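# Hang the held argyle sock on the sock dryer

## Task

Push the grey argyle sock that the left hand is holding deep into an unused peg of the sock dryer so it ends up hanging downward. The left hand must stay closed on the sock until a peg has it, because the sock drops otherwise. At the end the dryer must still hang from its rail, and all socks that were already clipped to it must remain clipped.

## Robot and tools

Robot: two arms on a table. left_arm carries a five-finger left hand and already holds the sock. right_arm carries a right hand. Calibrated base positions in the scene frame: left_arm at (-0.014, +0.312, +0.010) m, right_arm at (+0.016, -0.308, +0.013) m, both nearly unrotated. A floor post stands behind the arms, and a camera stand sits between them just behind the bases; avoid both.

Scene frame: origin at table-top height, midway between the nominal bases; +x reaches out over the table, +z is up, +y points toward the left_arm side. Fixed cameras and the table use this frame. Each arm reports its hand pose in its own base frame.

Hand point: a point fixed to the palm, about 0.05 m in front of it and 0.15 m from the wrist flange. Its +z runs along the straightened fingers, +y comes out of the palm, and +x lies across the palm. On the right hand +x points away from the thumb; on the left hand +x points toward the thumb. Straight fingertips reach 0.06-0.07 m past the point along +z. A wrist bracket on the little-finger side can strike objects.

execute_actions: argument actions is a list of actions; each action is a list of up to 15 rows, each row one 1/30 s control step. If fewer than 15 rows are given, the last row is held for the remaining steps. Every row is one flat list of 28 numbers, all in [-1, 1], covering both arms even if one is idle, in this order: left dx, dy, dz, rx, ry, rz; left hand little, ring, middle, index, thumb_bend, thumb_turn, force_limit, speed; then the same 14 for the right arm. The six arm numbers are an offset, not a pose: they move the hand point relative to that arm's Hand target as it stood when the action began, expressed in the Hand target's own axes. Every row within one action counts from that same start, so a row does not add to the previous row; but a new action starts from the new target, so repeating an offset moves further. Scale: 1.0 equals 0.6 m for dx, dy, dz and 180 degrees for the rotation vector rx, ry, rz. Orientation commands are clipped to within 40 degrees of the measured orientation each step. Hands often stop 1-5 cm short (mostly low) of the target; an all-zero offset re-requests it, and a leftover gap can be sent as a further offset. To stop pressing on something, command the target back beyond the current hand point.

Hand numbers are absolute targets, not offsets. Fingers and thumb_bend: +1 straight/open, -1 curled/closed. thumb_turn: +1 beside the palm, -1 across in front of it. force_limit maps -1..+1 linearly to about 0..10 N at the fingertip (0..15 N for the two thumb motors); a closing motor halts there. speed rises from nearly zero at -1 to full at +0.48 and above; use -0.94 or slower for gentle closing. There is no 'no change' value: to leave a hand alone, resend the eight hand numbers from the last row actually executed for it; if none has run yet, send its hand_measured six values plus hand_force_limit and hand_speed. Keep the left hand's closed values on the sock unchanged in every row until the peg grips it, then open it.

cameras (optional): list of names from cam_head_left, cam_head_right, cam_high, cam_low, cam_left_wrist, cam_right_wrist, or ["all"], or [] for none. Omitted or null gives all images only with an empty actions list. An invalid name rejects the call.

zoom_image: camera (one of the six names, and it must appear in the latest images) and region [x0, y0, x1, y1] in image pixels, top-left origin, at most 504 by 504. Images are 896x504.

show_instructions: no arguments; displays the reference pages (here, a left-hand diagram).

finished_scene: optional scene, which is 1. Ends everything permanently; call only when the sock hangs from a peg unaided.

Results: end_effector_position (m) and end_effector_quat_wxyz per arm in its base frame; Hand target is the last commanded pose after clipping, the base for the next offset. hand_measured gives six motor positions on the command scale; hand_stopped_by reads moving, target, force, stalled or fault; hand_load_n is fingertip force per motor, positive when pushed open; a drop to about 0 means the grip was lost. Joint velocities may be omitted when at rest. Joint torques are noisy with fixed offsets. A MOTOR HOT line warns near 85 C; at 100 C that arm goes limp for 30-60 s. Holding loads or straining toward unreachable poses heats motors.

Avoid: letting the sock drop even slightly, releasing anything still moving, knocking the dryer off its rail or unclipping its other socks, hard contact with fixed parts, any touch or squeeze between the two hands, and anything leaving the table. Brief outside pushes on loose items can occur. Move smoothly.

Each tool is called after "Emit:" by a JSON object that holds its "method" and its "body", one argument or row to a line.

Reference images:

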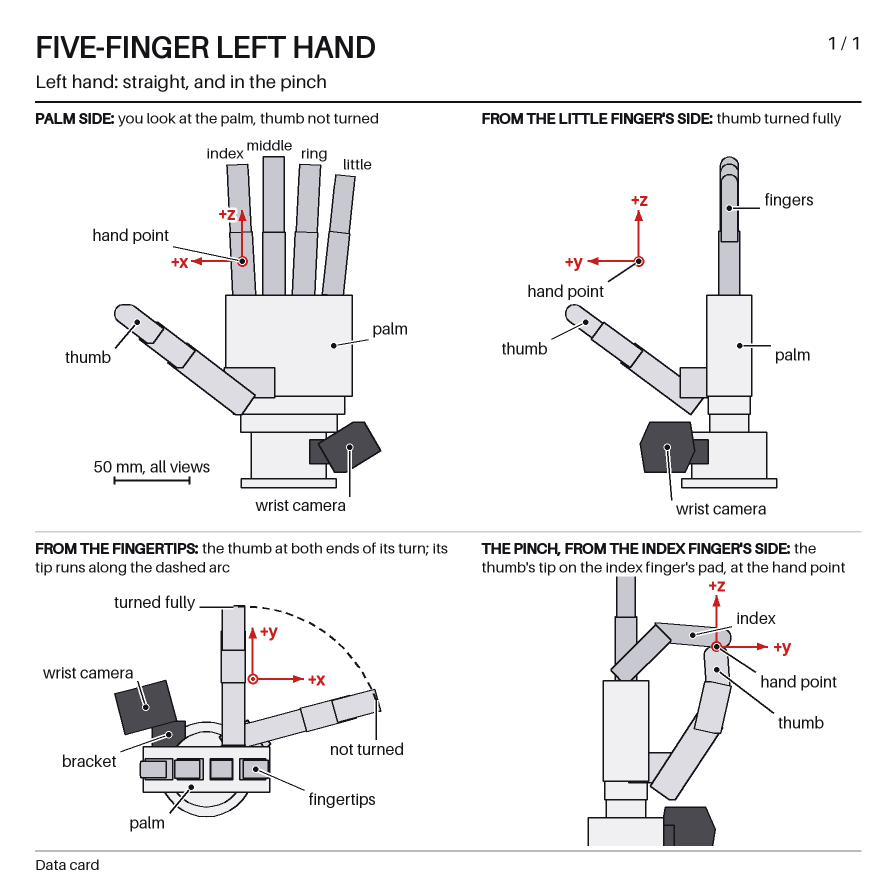

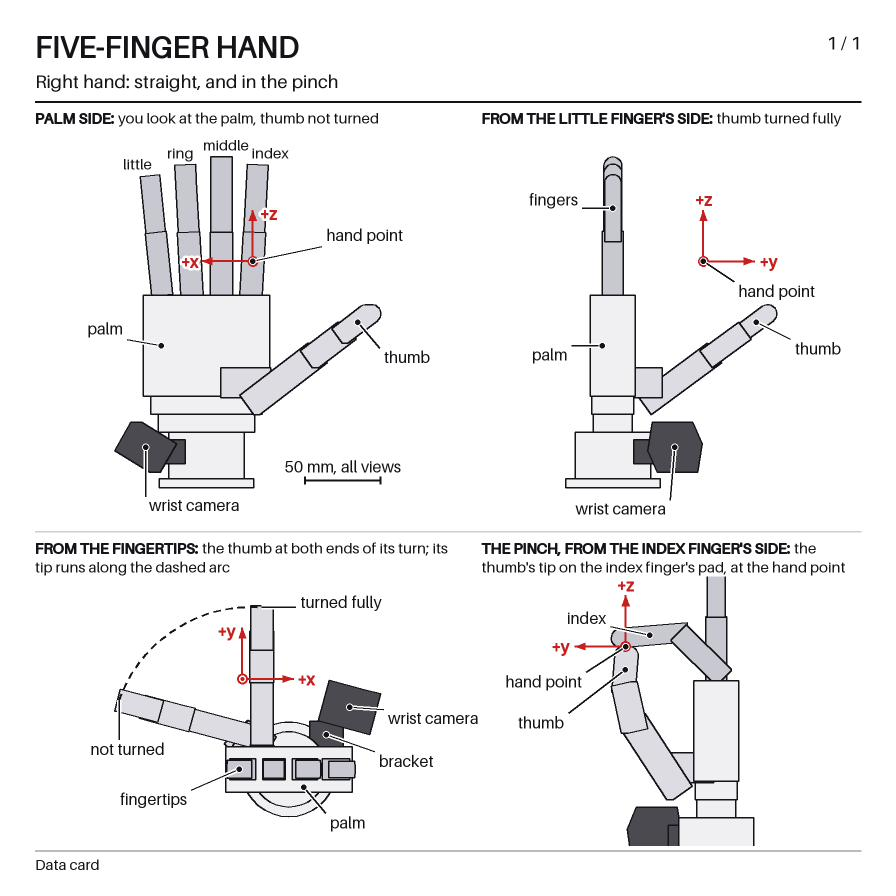

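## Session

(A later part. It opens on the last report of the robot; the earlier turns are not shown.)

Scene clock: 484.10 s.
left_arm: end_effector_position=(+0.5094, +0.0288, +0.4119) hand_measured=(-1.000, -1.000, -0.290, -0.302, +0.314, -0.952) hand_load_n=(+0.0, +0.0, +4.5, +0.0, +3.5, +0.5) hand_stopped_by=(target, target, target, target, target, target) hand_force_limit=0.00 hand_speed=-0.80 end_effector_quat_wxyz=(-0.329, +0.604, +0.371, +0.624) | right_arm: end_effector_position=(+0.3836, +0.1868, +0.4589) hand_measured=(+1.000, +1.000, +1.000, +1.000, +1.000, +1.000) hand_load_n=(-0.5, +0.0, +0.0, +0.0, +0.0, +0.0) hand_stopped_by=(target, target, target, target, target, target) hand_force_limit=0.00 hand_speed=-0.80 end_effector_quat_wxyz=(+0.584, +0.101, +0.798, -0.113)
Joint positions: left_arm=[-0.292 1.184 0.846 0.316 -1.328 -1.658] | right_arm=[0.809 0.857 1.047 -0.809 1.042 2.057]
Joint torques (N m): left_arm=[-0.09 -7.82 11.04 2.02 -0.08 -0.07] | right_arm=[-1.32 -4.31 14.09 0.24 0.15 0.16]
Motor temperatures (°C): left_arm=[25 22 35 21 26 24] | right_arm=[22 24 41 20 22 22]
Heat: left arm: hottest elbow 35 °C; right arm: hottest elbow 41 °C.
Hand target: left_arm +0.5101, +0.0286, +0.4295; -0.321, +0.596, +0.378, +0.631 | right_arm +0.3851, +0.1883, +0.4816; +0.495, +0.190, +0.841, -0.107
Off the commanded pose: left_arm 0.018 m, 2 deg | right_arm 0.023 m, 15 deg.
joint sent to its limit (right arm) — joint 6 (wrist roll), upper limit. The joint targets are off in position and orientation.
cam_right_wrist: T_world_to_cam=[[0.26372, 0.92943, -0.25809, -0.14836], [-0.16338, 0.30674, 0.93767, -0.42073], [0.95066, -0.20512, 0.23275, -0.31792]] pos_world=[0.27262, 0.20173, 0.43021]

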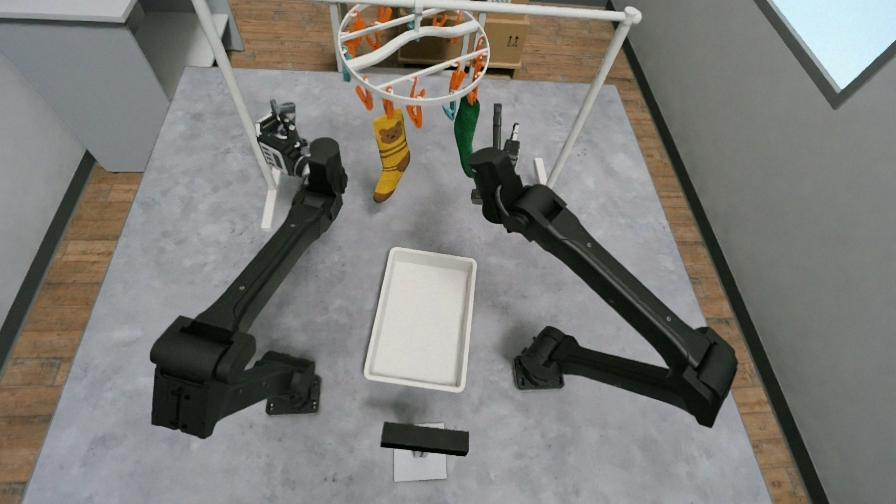

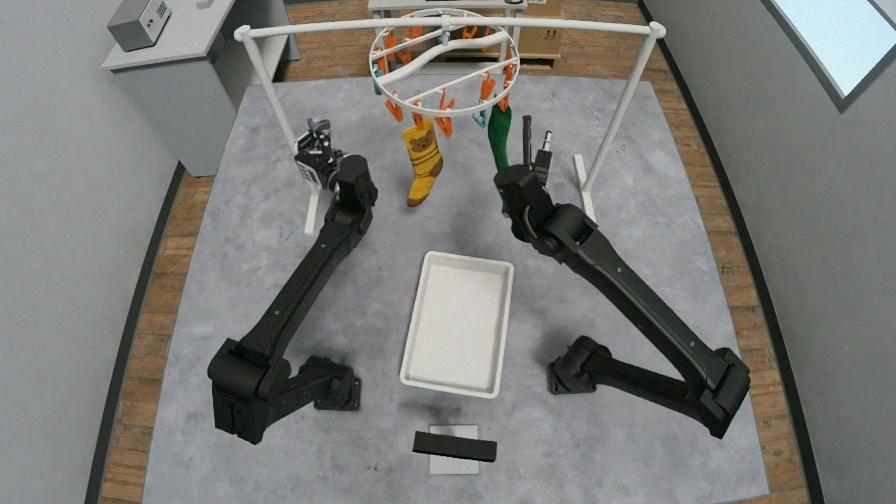

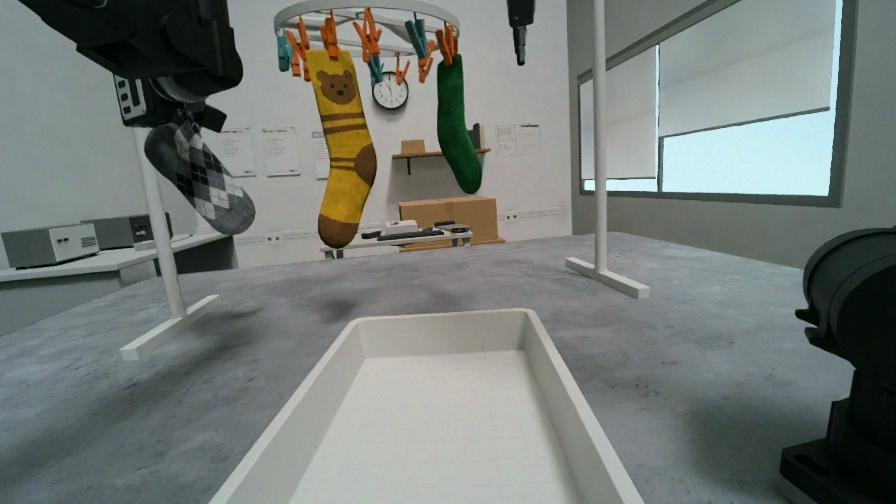

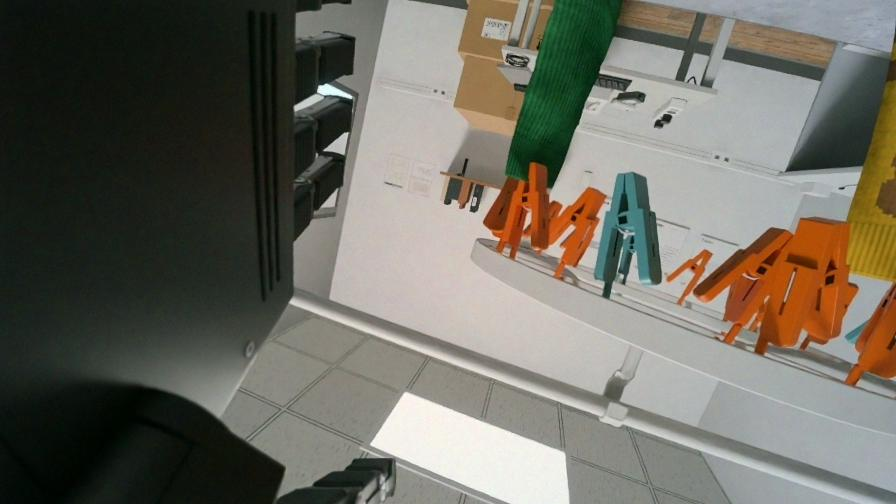

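Emit:
{"method": "execute_actions", "body": {
  "actions": [
    [[0,0,0,0,0,0,-1,-1,-0.290,-0.302,0.312,-0.952,0.0,-0.80,0.0,0.0,0.02,-0.018,-0.034,-0.009,1,1,1,0.35,0.9,-1,0.0,-0.5],[0,0,0,0,0,0,-1,-1,-0.290,-0.302,0.312,-0.952,0.0,-0.80,0.0,0.0,0.04,-0.0355,-0.0665,-0.018,1,1,1,0.35,0.9,-1,0.0,-0.5]],
    [[0,0,0,0,0,0,-1,-1,-0.290,-0.302,0.312,-0.952,0.0,-0.80,0.0,0.0,0.0,0,0,0,1,1,1,0.35,0.9,-1,0.0,-0.5]]
  ],
  "cameras": ["cam_head_left","cam_high","cam_low","cam_right_wrist"]
}}

Scene clock: 580.20 s.
left_arm: end_effector_position=(+0.5094, +0.0288, +0.4119) hand_measured=(-1.000, -1.000, -0.290, -0.302, +0.314, -0.952) hand_load_n=(+0.0, +0.0, +4.0, +0.5, +4.0, +0.0) hand_stopped_by=(target, target, target, target, target, target) hand_force_limit=0.00 hand_speed=-0.80 end_effector_quat_wxyz=(-0.329, +0.604, +0.371, +0.624) | right_arm: end_effector_position=(+0.4032, +0.1775, +0.4532) hand_measured=(+1.000, +1.000, +1.000, +0.350, +0.900, -1.000) hand_load_n=(+0.0, +0.0, +0.0, +0.0, +0.0, +0.0) hand_stopped_by=(target, target, target, target, target, target) hand_force_limit=0.00 hand_speed=-0.50 end_effector_quat_wxyz=(+0.576, +0.120, +0.801, -0.108)
Joint positions: left_arm=[-0.292 1.184 0.846 0.316 -1.328 -1.658] | right_arm=[0.741 0.882 1.047 -0.769 0.988 2.057]
Joint torques (N m): left_arm=[-0.09 -7.71 10.99 1.98 -0.09 -0.07] | right_arm=[-1.03 -4.95 12.25 1.76 0.13 -0.14]
Heat: left arm: hottest elbow 36 °C; right arm: hottest elbow 43 °C.
Hand target: left_arm +0.5101, +0.0286, +0.4295; -0.321, +0.596, +0.378, +0.631 | right_arm +0.4041, +0.1795, +0.4699; +0.587, +0.126, +0.794, -0.094
Off the commanded pose: left_arm 0.018 m, 2 deg | right_arm 0.017 m, 2 deg.
cam_right_wrist: T_world_to_cam=[[0.28348, 0.93098, -0.23004, -0.16742], [-0.14666, 0.27915, 0.94898, -0.41621], [0.9477, -0.23528, 0.21567, -0.32285]] pos_world=[0.29238, 0.19609, 0.42609]

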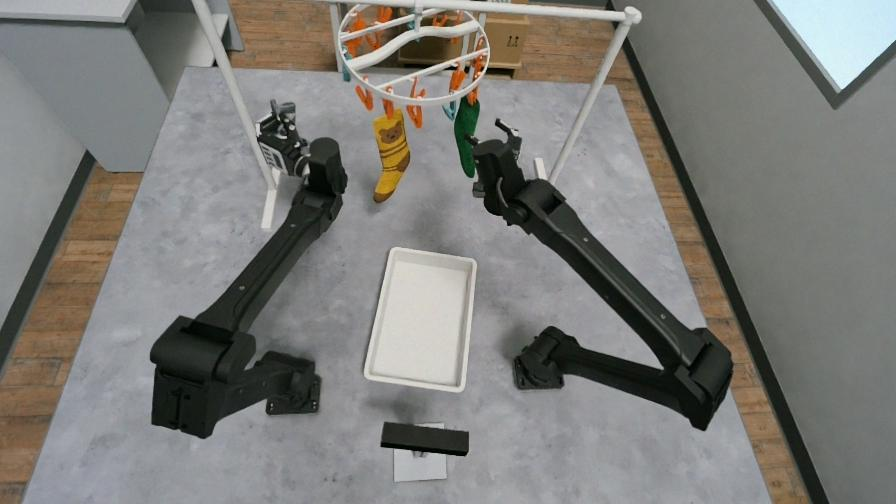

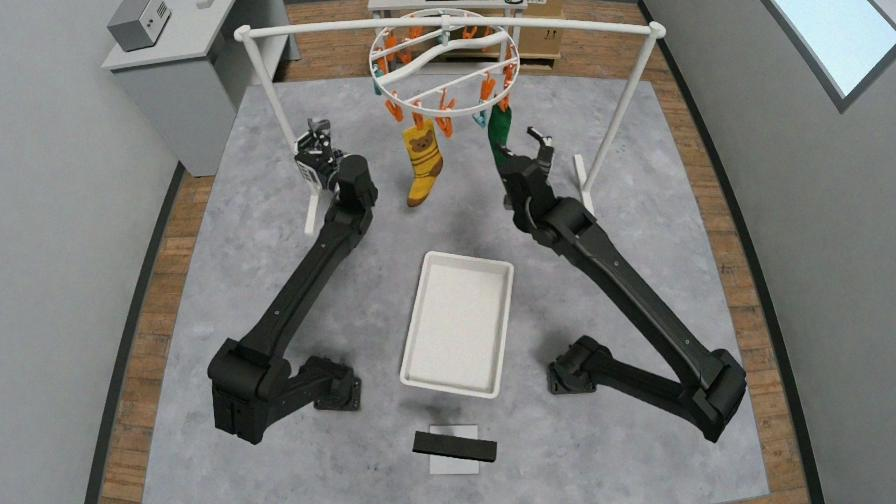

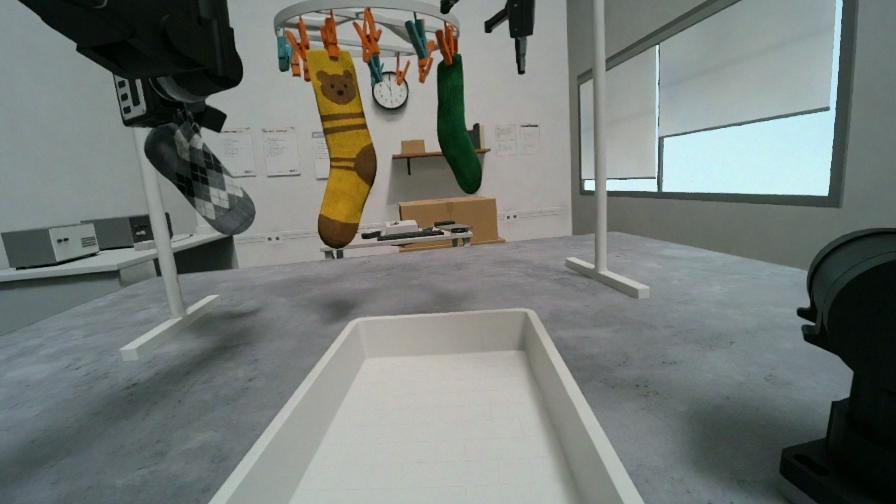

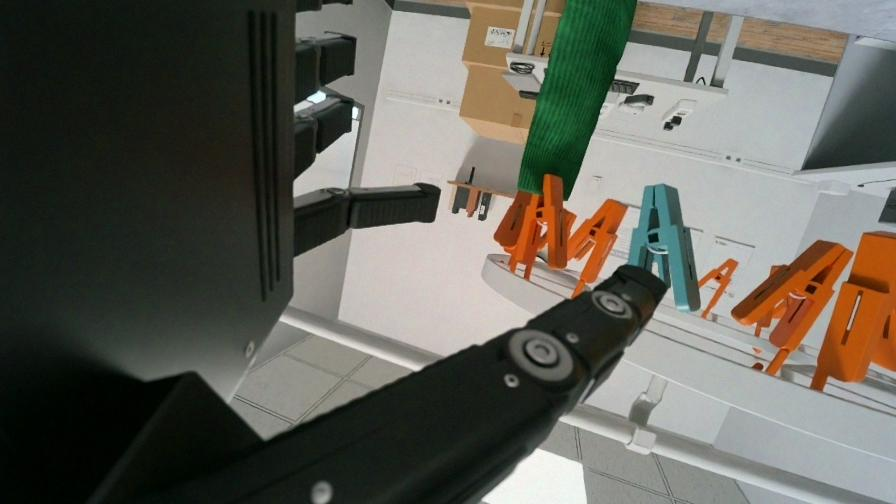

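Emit:
{"method": "execute_actions", "body": {
  "actions": [
    [[0,0,0,0,0,0,-1,-1,-0.290,-0.302,0.312,-0.952,0.0,-0.80,-0.015,0.026,0.022,0,0,0,1,1,1,0.35,0.9,-1,0.0,-0.5],[0,0,0,0,0,0,-1,-1,-0.290,-0.302,0.312,-0.952,0.0,-0.80,-0.031,0.052,0.045,0,0,0,1,1,1,0.35,0.9,-1,0.0,-0.5]],
    [[0,0,0,0,0,0,-1,-1,-0.290,-0.302,0.312,-0.952,0.0,-0.80,0.0,0.0,0.0,0,0,0,1,1,1,0.35,0.9,-1,0.0,-0.5]]
  ],
  "cameras": ["cam_head_left","cam_high","cam_low","cam_right_wrist"]
}}

Scene clock: 615.40 s.
left_arm: end_effector_position=(+0.5094, +0.0288, +0.4119) hand_measured=(-1.000, -1.000, -0.290, -0.302, +0.314, -0.952) hand_load_n=(+0.0, +0.0, +4.5, +0.0, +4.0, +0.0) hand_stopped_by=(target, target, target, target, target, target) hand_force_limit=0.00 hand_speed=-0.80 end_effector_quat_wxyz=(-0.329, +0.604, +0.371, +0.624) | right_arm: end_effector_position=(+0.4428, +0.1985, +0.4407) hand_measured=(+1.000, +1.000, +1.000, +0.350, +0.900, -1.000) hand_load_n=(+0.0, +0.0, +0.0, +0.0, +0.0, -0.5) hand_stopped_by=(target, target, target, target, target, target) hand_force_limit=0.00 hand_speed=-0.50 end_effector_quat_wxyz=(+0.566, +0.115, +0.808, -0.115)
Joint positions: left_arm=[-0.292 1.184 0.846 0.316 -1.328 -1.658] | right_arm=[0.706 1.003 1.098 -0.71 0.956 2.036]
Joint torques (N m): left_arm=[0.26 -7.82 10.96 2 -0.09 -0.05] | right_arm=[-1.49 -7.71 15.15 1.72 0.15 -0.28]
Heat: left arm: hottest elbow 36 °C; right arm: hottest elbow 42 °C.
Hand target: left_arm +0.5101, +0.0286, +0.4295; -0.321, +0.596, +0.378, +0.631 | right_arm +0.4435, +0.1994, +0.4798; +0.587, +0.126, +0.794, -0.094
Off the commanded pose: left_arm 0.018 m, 2 deg | right_arm 0.039 m, 4 deg.
cam_right_wrist: T_world_to_cam=[[0.27936, 0.92727, -0.24924, -0.19005], [-0.12047, 0.29137, 0.94899, -0.41846], [0.9526, -0.23509, 0.1931, -0.34499]] pos_world=[0.33132, 0.21705, 0.41637]

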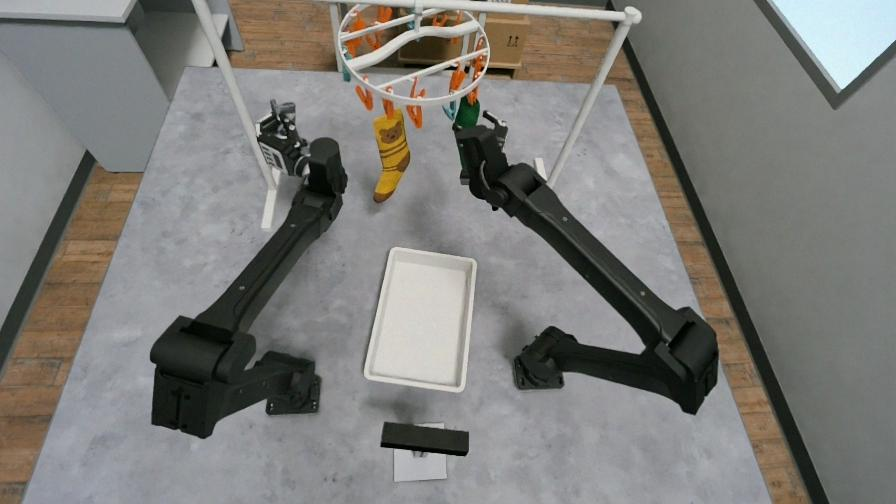

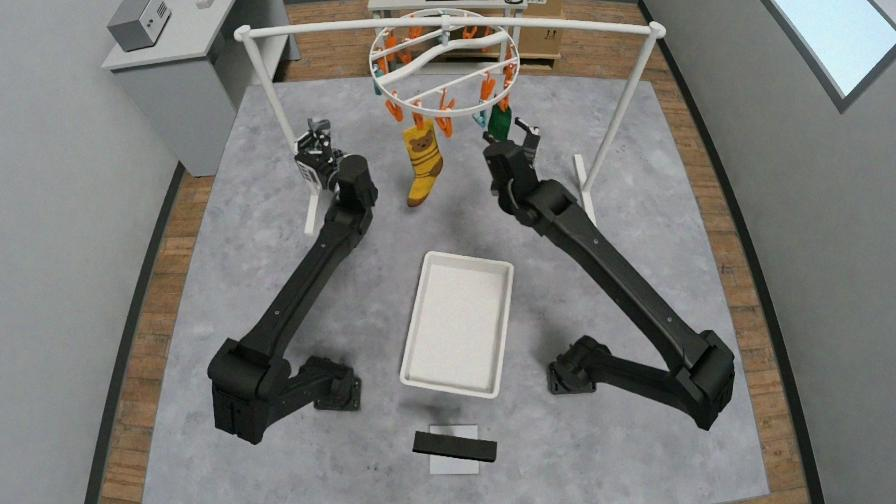

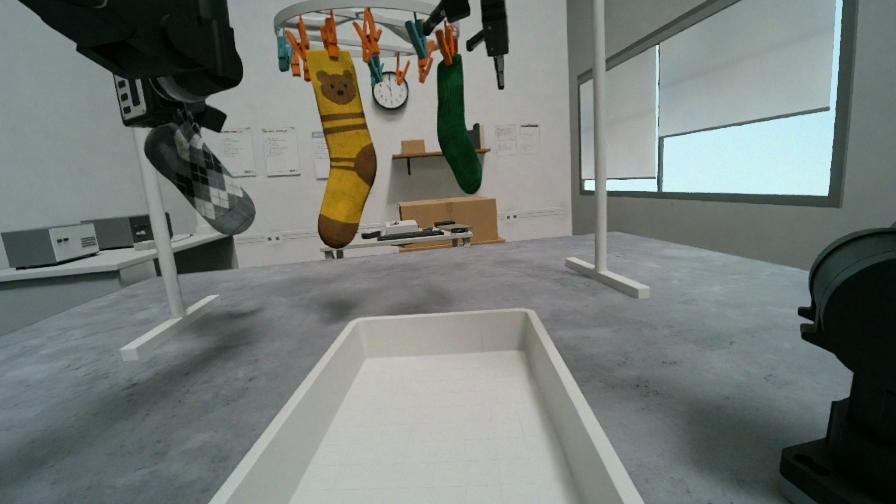

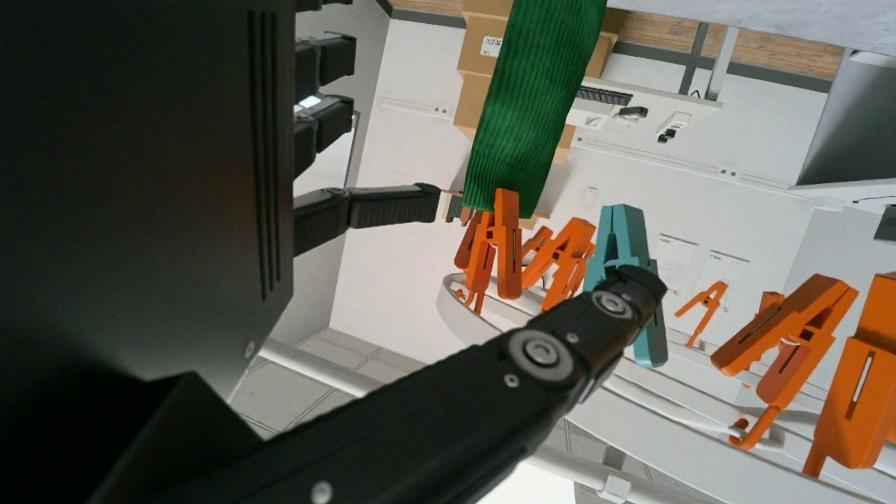

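Emit:
{"method": "execute_actions", "body": {
  "actions": [
    [[0,0,0,0,0,0,-1,-1,-0.290,-0.302,0.312,-0.952,0.0,-0.80,-0.032,0,-0.0097,0,0,0,1,1,1,0.35,0.9,-1,0.0,-0.5]],
    [[0,0,0,0,0,0,-1,-1,-0.290,-0.302,0.312,-0.952,0.0,-0.80,0.0,0.0,0.0,0,0,0,1,1,1,0.35,0.9,-1,0.0,-0.5]]
  ],
  "cameras": ["cam_right_wrist"]
}}

Scene clock: 649.73 s.
left_arm: end_effector_position=(+0.5094, +0.0288, +0.4119) hand_measured=(-1.000, -1.000, -0.290, -0.302, +0.314, -0.952) hand_load_n=(+0.0, +0.0, +4.5, +0.0, +4.0, +0.0) hand_stopped_by=(target, target, target, target, target, target) hand_force_limit=0.00 hand_speed=-0.80 end_effector_quat_wxyz=(-0.329, +0.604, +0.371, +0.624) | right_arm: end_effector_position=(+0.4438, +0.1997, +0.4792) hand_measured=(+1.000, +1.000, +1.000, +0.350, +0.900, -1.000) hand_load_n=(+0.0, +0.0, +0.0, +0.0, +0.0, +0.0) hand_stopped_by=(target, target, target, target, target, target) hand_force_limit=0.00 hand_speed=-0.50 end_effector_quat_wxyz=(+0.582, +0.128, +0.797, -0.096)
Joint positions: left_arm=[-0.292 1.184 0.846 0.316 -1.328 -1.658] | right_arm=[0.706 1.003 1.165 -0.715 0.955 2.033]
Joint torques (N m): left_arm=[-0.15 -7.88 10.89 2.07 -0.09 -0.06] | right_arm=[-1.61 -6.77 14.5 0.29 0.1 -0.27]
Heat: left arm: hottest elbow 36 °C; right arm: hottest elbow 42 °C.
Hand target: left_arm +0.5101, +0.0286, +0.4295; -0.321, +0.596, +0.378, +0.631 | right_arm +0.4436, +0.1994, +0.4998; +0.587, +0.126, +0.794, -0.094
Off the commanded pose: left_arm 0.018 m, 2 deg | right_arm 0.021 m, 1 deg.
cam_right_wrist: T_world_to_cam=[[0.28804, 0.93643, -0.20031, -0.21096], [-0.16483, 0.25453, 0.95291, -0.43007], [0.94333, -0.24146, 0.22767, -0.3643]] pos_world=[0.33353, 0.21905, 0.4505]

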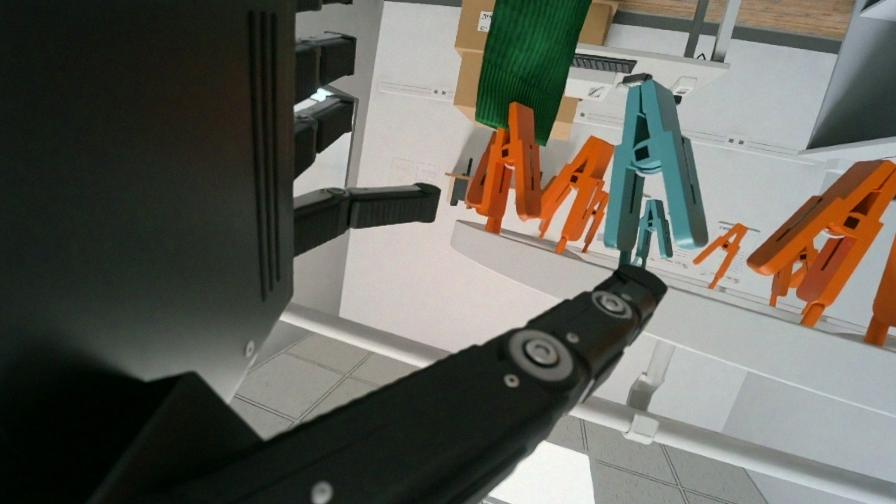

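Emit:
{"method": "execute_actions", "body": {
  "actions": [
    [[0,0,0,0,0,0,-1,-1,-0.290,-0.302,0.312,-0.952,0.0,-0.80,0.0228,0.0327,0.005,0,0,0,1,1,1,0.35,0.9,-1,0.0,-0.5]],
    [[0,0,0,0,0,0,-1,-1,-0.290,-0.302,0.312,-0.952,0.0,-0.80,0.0,0.0,0.0,0,0,0,1,1,1,0.35,0.9,-1,0.0,-0.5]]
  ],
  "cameras": ["cam_right_wrist"]
}}

Scene clock: 664.50 s.
left_arm: end_effector_position=(+0.5094, +0.0288, +0.4119) hand_measured=(-1.000, -1.000, -0.290, -0.302, +0.314, -0.952) hand_load_n=(+0.0, +0.0, +4.5, +0.5, +4.0, +0.5) hand_stopped_by=(target, target, target, target, target, target) hand_force_limit=0.00 hand_speed=-0.80 end_effector_quat_wxyz=(-0.329, +0.604, +0.371, +0.624) | right_arm: end_effector_position=(+0.4489, +0.2196, +0.4607) hand_measured=(+1.000, +1.000, +1.000, +0.350, +0.900, -1.000) hand_load_n=(+0.0, +0.0, +0.0, +0.0, +0.0, -0.5) hand_stopped_by=(target, target, target, target, target, target) hand_force_limit=0.00 hand_speed=-0.50 end_effector_quat_wxyz=(+0.575, +0.111, +0.803, -0.109)
Joint positions: left_arm=[-0.292 1.184 0.846 0.316 -1.328 -1.658] | right_arm=[0.736 1.048 1.165 -0.715 0.976 2.033]
Joint torques (N m): left_arm=[0.15 -7.77 10.97 2.06 -0.09 -0.03] | right_arm=[-0.38 -8.23 13.76 0.98 0.45 0.08]
Heat: left arm: hottest elbow 36 °C; right arm: hottest elbow 43 °C.
Hand target: left_arm +0.5101, +0.0286, +0.4295; -0.321, +0.596, +0.378, +0.631 | right_arm +0.4486, +0.2184, +0.4859; +0.587, +0.126, +0.794, -0.094
Off the commanded pose: left_arm 0.018 m, 2 deg | right_arm 0.025 m, 3 deg.
cam_right_wrist: T_world_to_cam=[[0.26981, 0.93176, -0.24295, -0.20584], [-0.14371, 0.28844, 0.94665, -0.43069], [0.95213, -0.2205, 0.21173, -0.36122]] pos_world=[0.33757, 0.23637, 0.43419]

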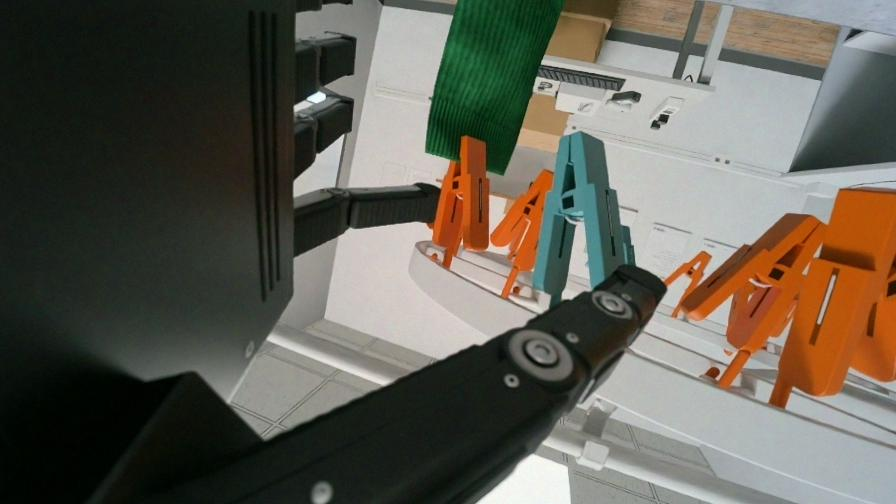

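Emit:
{"method": "execute_actions", "body": {
  "actions": [
    [[0,0,0,0,0,0,-1,-1,-0.290,-0.302,0.312,-0.952,0.0,-0.80,0.0,0.025,0.0,0,0,0,1,1,1,0.35,0.9,-1,0.0,-0.5],[0,0,0,0,0,0,-1,-1,-0.290,-0.302,0.312,-0.952,0.0,-0.80,0.0,0.0507,0.0,0,0,0,1,1,1,0.35,0.9,-1,0.0,-0.5]],
    [[0,0,0,0,0,0,-1,-1,-0.290,-0.302,0.312,-0.952,0.0,-0.80,0.0,0.0,0.0,0,0,0,1,1,1,0.35,0.9,-1,0.0,-0.5]]
  ],
  "cameras": ["cam_right_wrist","cam_high","cam_low","cam_head_left"]
}}

Emit:
{"method": "zoom_image", "body": {
  "camera": "cam_right_wrist",
  "region": [380, 100, 700, 340]
}}

Emit:
{"method": "zoom_image", "body": {
  "camera": "cam_high",
  "region": [440, 60, 560, 180]
}}

Emit:
{"method": "zoom_image", "body": {
  "camera": "cam_low",
  "region": [360, 0, 520, 100]
}}

Scene clock: 678.73 s.
left_arm: end_effector_position=(+0.5094, +0.0288, +0.4119) hand_measured=(-1.000, -1.000, -0.290, -0.302, +0.314, -0.952) hand_load_n=(-0.5, +0.0, +4.5, +0.0, +4.0, +0.0) hand_stopped_by=(target, target, target, target, target, target) hand_force_limit=0.00 hand_speed=-0.80 end_effector_quat_wxyz=(-0.329, +0.604, +0.371, +0.624) | right_arm: end_effector_position=(+0.4573, +0.2491, +0.4532) hand_measured=(+1.000, +1.000, +1.000, +0.350, +0.900, -1.000) hand_load_n=(+0.0, +0.0, +0.0, +0.0, +0.0, +0.0) hand_stopped_by=(target, target, target, target, target, target) hand_force_limit=0.00 hand_speed=-0.50 end_effector_quat_wxyz=(+0.574, +0.102, +0.804, -0.113)
Joint positions: left_arm=[-0.292 1.184 0.846 0.316 -1.328 -1.658] | right_arm=[0.779 1.118 1.202 -0.715 1.009 2.057]
Joint torques (N m): left_arm=[0.03 -7.77 11.02 1.99 -0.08 -0.07] | right_arm=[-0.67 -9.23 15.01 0.75 0.48 0.15]
Heat: left arm: hottest elbow 36 °C; right arm: hottest elbow 43 °C.
Hand target: left_arm +0.5101, +0.0286, +0.4295; -0.321, +0.596, +0.378, +0.631 | right_arm +0.4580, +0.2473, +0.4858; +0.587, +0.126, +0.794, -0.094
Off the commanded pose: left_arm 0.018 m, 2 deg | right_arm 0.033 m, 4 deg.
joint sent to its limit (right arm) — joint 6 (wrist roll), upper limit. The joint targets are off in position, not in orientation.
cam_right_wrist: T_world_to_cam=[[0.26077, 0.92998, -0.25911, -0.22564], [-0.14216, 0.30246, 0.9425, -0.43333], [0.95488, -0.20894, 0.21108, -0.36499]] pos_world=[0.34576, 0.26464, 0.42699]
Images, in order (width x height): cam_head_left 896x504, cam_high 896x504, cam_low 896x504, cam_right_wrist 896x504.

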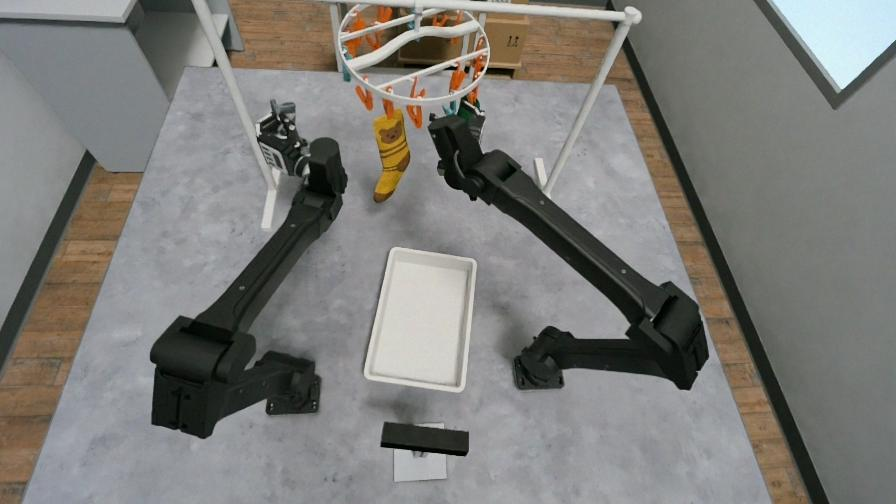

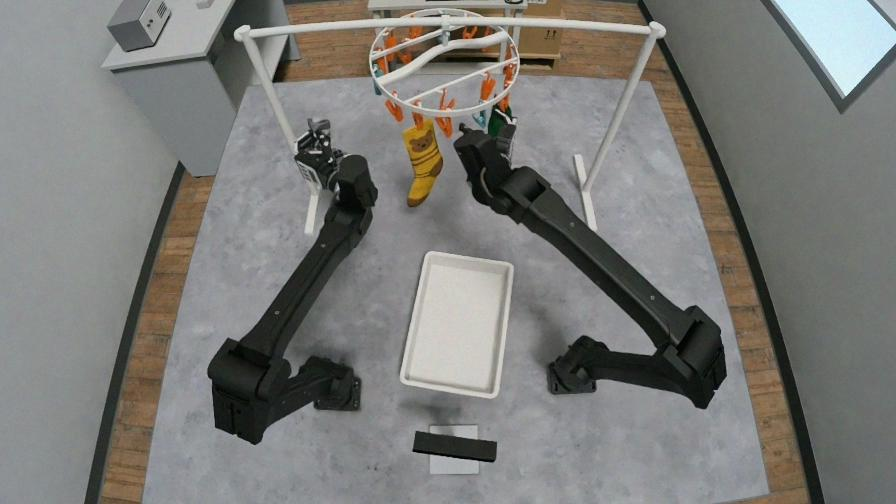

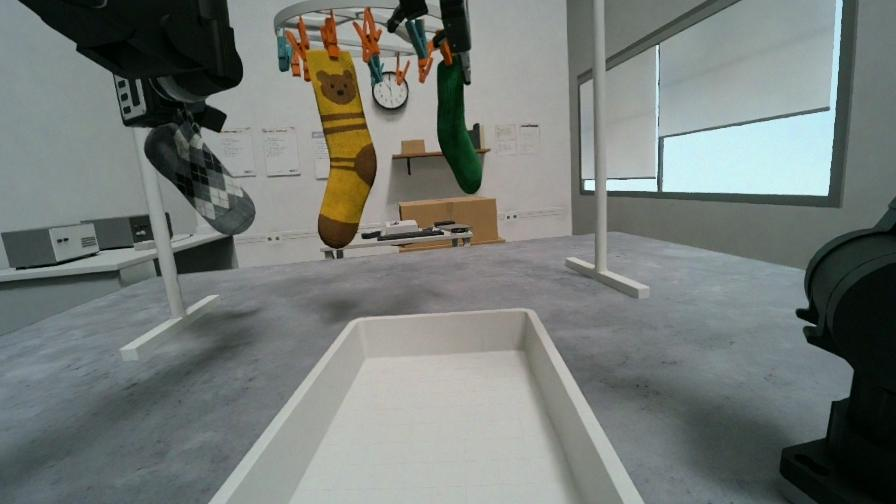

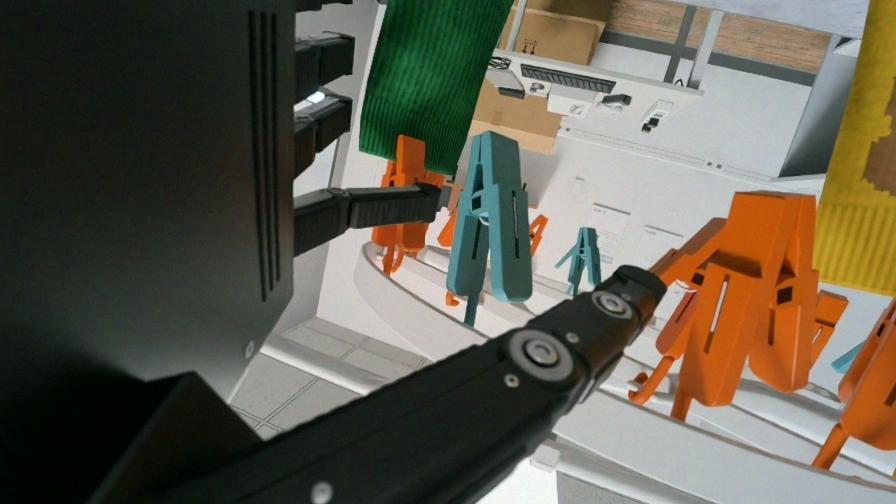

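Scaled by 1.575 from the camera's image (finer frame: 1280x720).

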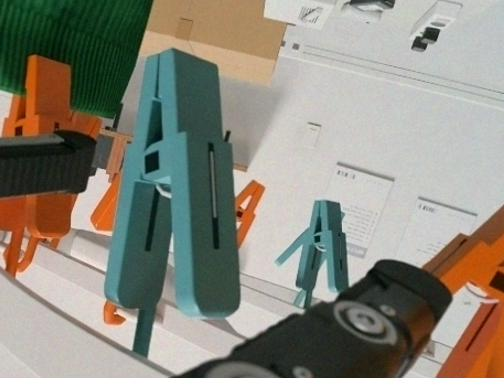

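Scaled by 4.200 from the camera's image (finer frame: 1280x720).

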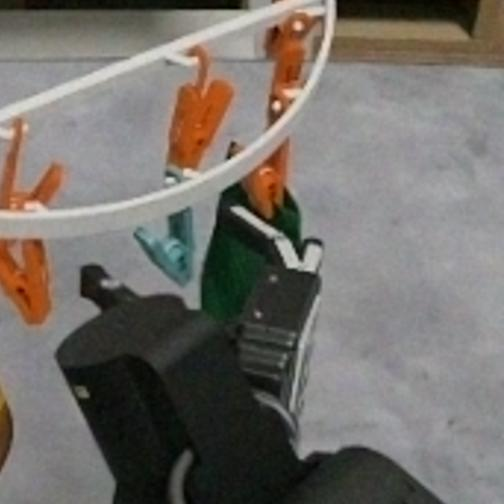

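Scaled by 3.150 from the camera's image (finer frame: 1280x720).

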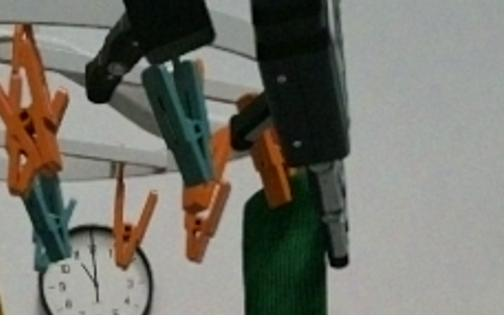

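Emit:
{"method": "zoom_image", "body": {
  "camera": "cam_head_left",
  "region": [410, 60, 510, 160]
}}

Emit:
{"method": "zoom_image", "body": {
  "camera": "cam_low",
  "region": [380, 0, 480, 80]
}}

Emit:
{"method": "zoom_image", "body": {
  "camera": "cam_high",
  "region": [455, 90, 525, 150]
}}

Scaled by 5.040 from the camera's image (finer frame: 1280x720).

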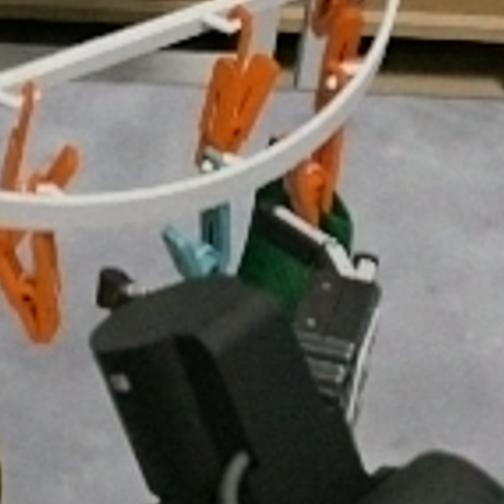

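Scaled by 5.040 from the camera's image (finer frame: 1280x720).

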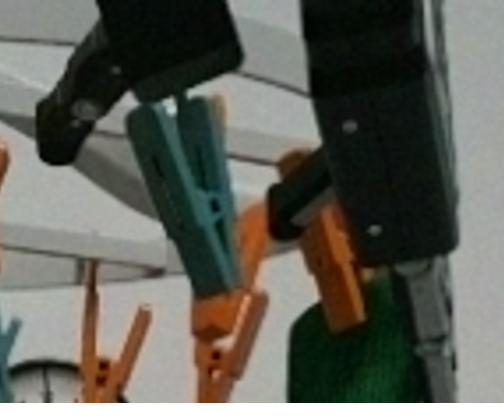

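Scaled by 7.200 from the camera's image (finer frame: 1280x720).

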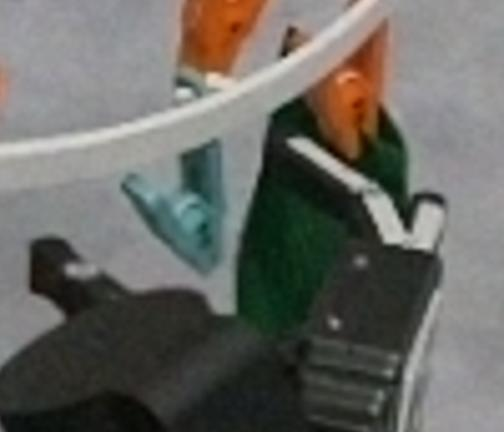

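Emit:
{"method": "execute_actions", "body": {
  "actions": [
    [[0,0,0,0,0,0,-1,-1,-0.290,-0.302,0.312,-0.952,0.0,-0.80,-0.016,0.0067,-0.005,0,0,0,1,1,1,0.35,0.9,-1,0.0,-0.5]],
    [[0,0,0,0,0,0,-1,-1,-0.290,-0.302,0.312,-0.952,0.0,-0.80,0.0,0.0,0.0,0,0,0,1,1,1,0.35,0.9,-1,0.0,-0.5]]
  ],
  "cameras": ["cam_right_wrist"]
}}

Scene clock: 742.30 s.
left_arm: end_effector_position=(+0.5094, +0.0288, +0.4119) hand_measured=(-1.000, -1.000, -0.290, -0.302, +0.314, -0.952) hand_load_n=(+0.0, +0.0, +4.5, +0.0, +4.0, +0.5) hand_stopped_by=(target, target, target, target, target, target) hand_force_limit=0.00 hand_speed=-0.80 end_effector_quat_wxyz=(-0.329, +0.604, +0.371, +0.624) | right_arm: end_effector_position=(+0.4583, +0.2495, +0.4736) hand_measured=(+1.000, +1.000, +1.000, +0.350, +0.900, -1.000) hand_load_n=(+0.0, +0.0, +0.0, +0.0, +0.0, -0.5) hand_stopped_by=(target, target, target, target, target, target) hand_force_limit=0.00 hand_speed=-0.50 end_effector_quat_wxyz=(+0.582, +0.110, +0.799, -0.105)
Joint positions: left_arm=[-0.292 1.184 0.846 0.316 -1.328 -1.658] | right_arm=[0.779 1.12 1.24 -0.723 1.013 2.057]
Joint torques (N m): left_arm=[-0.21 -7.82 11 2.07 -0.08 -0.06] | right_arm=[-0.26 -8.23 14.82 0.25 0.47 0.15]
Motor temperatures (°C): left_arm=[25 22 37 21 25 24] | right_arm=[21 24 49 20 22 22]
Heat: left arm: hottest elbow 37 °C; right arm: hottest elbow 49 °C.
Hand target: left_arm +0.5101, +0.0286, +0.4295; -0.321, +0.596, +0.378, +0.631 | right_arm +0.4592, +0.2512, +0.4959; +0.587, +0.126, +0.794, -0.094
Off the commanded pose: left_arm 0.018 m, 2 deg | right_arm 0.022 m, 2 deg.
joint sent to its limit (right arm) — joint 6 (wrist roll), upper limit. The joint targets are off in position, not in orientation.
cam_right_wrist: T_world_to_cam=[[0.26905, 0.93401, -0.23503, -0.23708], [-0.16228, 0.28451, 0.94484, -0.43988], [0.94935, -0.21607, 0.22812, -0.37395]] pos_world=[0.34742, 0.26578, 0.4452]

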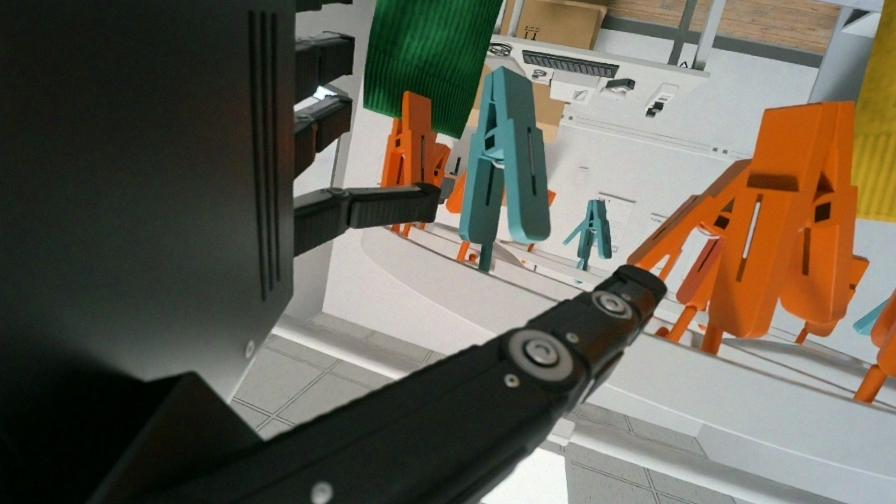

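Emit:
{"method": "execute_actions", "body": {
  "actions": [
    [[0,0,0,0,0,0,-1,-1,-0.290,-0.302,0.312,-0.952,0.0,-0.80,0.008,0.012,0.0024,0,0,0,1,1,1,0.35,0.9,-1,0.0,-0.5]],
    [[0,0,0,0,0,0,-1,-1,-0.290,-0.302,0.312,-0.952,0.0,-0.80,0.0,0.0,0.0,0,0,0,1,1,1,0.35,0.9,-1,0.0,-0.5]]
  ],
  "cameras": ["cam_right_wrist"]
}}

Scene clock: 749.40 s.
left_arm: end_effector_position=(+0.5094, +0.0288, +0.4119) hand_measured=(-1.000, -1.000, -0.290, -0.302, +0.314, -0.952) hand_load_n=(+0.0, +0.0, +4.5, +0.0, +4.0, +0.0) hand_stopped_by=(target, target, target, target, target, target) hand_force_limit=0.00 hand_speed=-0.80 end_effector_quat_wxyz=(-0.329, +0.604, +0.371, +0.624) | right_arm: end_effector_position=(+0.4624, +0.2525, +0.4659) hand_measured=(+1.000, +1.000, +1.000, +0.350, +0.900, -1.000) hand_load_n=(+0.0, +0.0, +0.0, +0.0, +0.0, +0.0) hand_stopped_by=(target, target, target, target, target, target) hand_force_limit=0.00 hand_speed=-0.50 end_effector_quat_wxyz=(+0.579, +0.107, +0.801, -0.113)
Joint positions: left_arm=[-0.292 1.184 0.846 0.316 -1.328 -1.658] | right_arm=[0.779 1.137 1.24 -0.723 1.018 2.057]
Joint torques (N m): left_arm=[-0.09 -8.06 10.96 2.06 -0.08 -0.06] | right_arm=[-0.15 -8.76 14.37 0.88 0.49 0.15]
Heat: left arm: hottest elbow 37 °C; right arm: hottest elbow 48 °C.
Hand target: left_arm +0.5101, +0.0286, +0.4295; -0.321, +0.596, +0.378, +0.631 | right_arm +0.4614, +0.2580, +0.4909; +0.587, +0.126, +0.794, -0.094
Off the commanded pose: left_arm 0.018 m, 2 deg | right_arm 0.026 m, 3 deg.
joint sent to its limit (right arm) — joint 6 (wrist roll), upper limit. The joint targets are off in position, not in orientation.
cam_right_wrist: T_world_to_cam=[[0.27072, 0.92942, -0.25079, -0.23512], [-0.15176, 0.29846, 0.94228, -0.44005], [0.95062, -0.21704, 0.22185, -0.37283]] pos_world=[0.35129, 0.26895, 0.4384]

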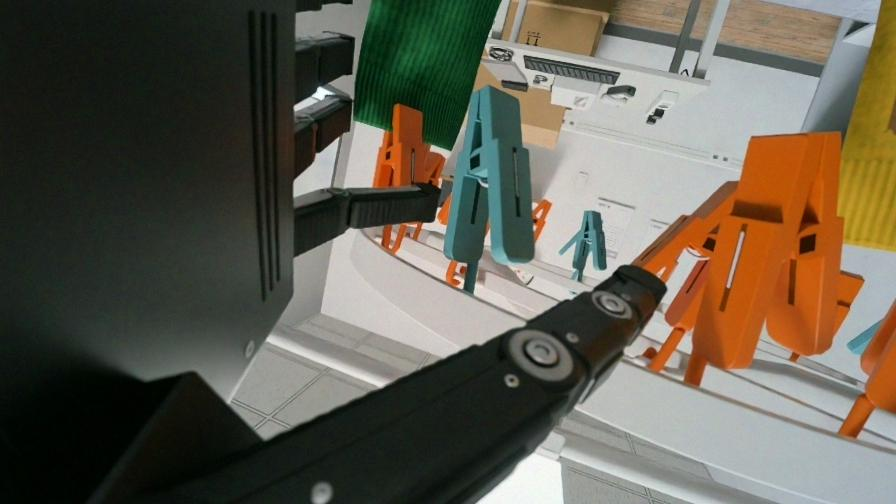

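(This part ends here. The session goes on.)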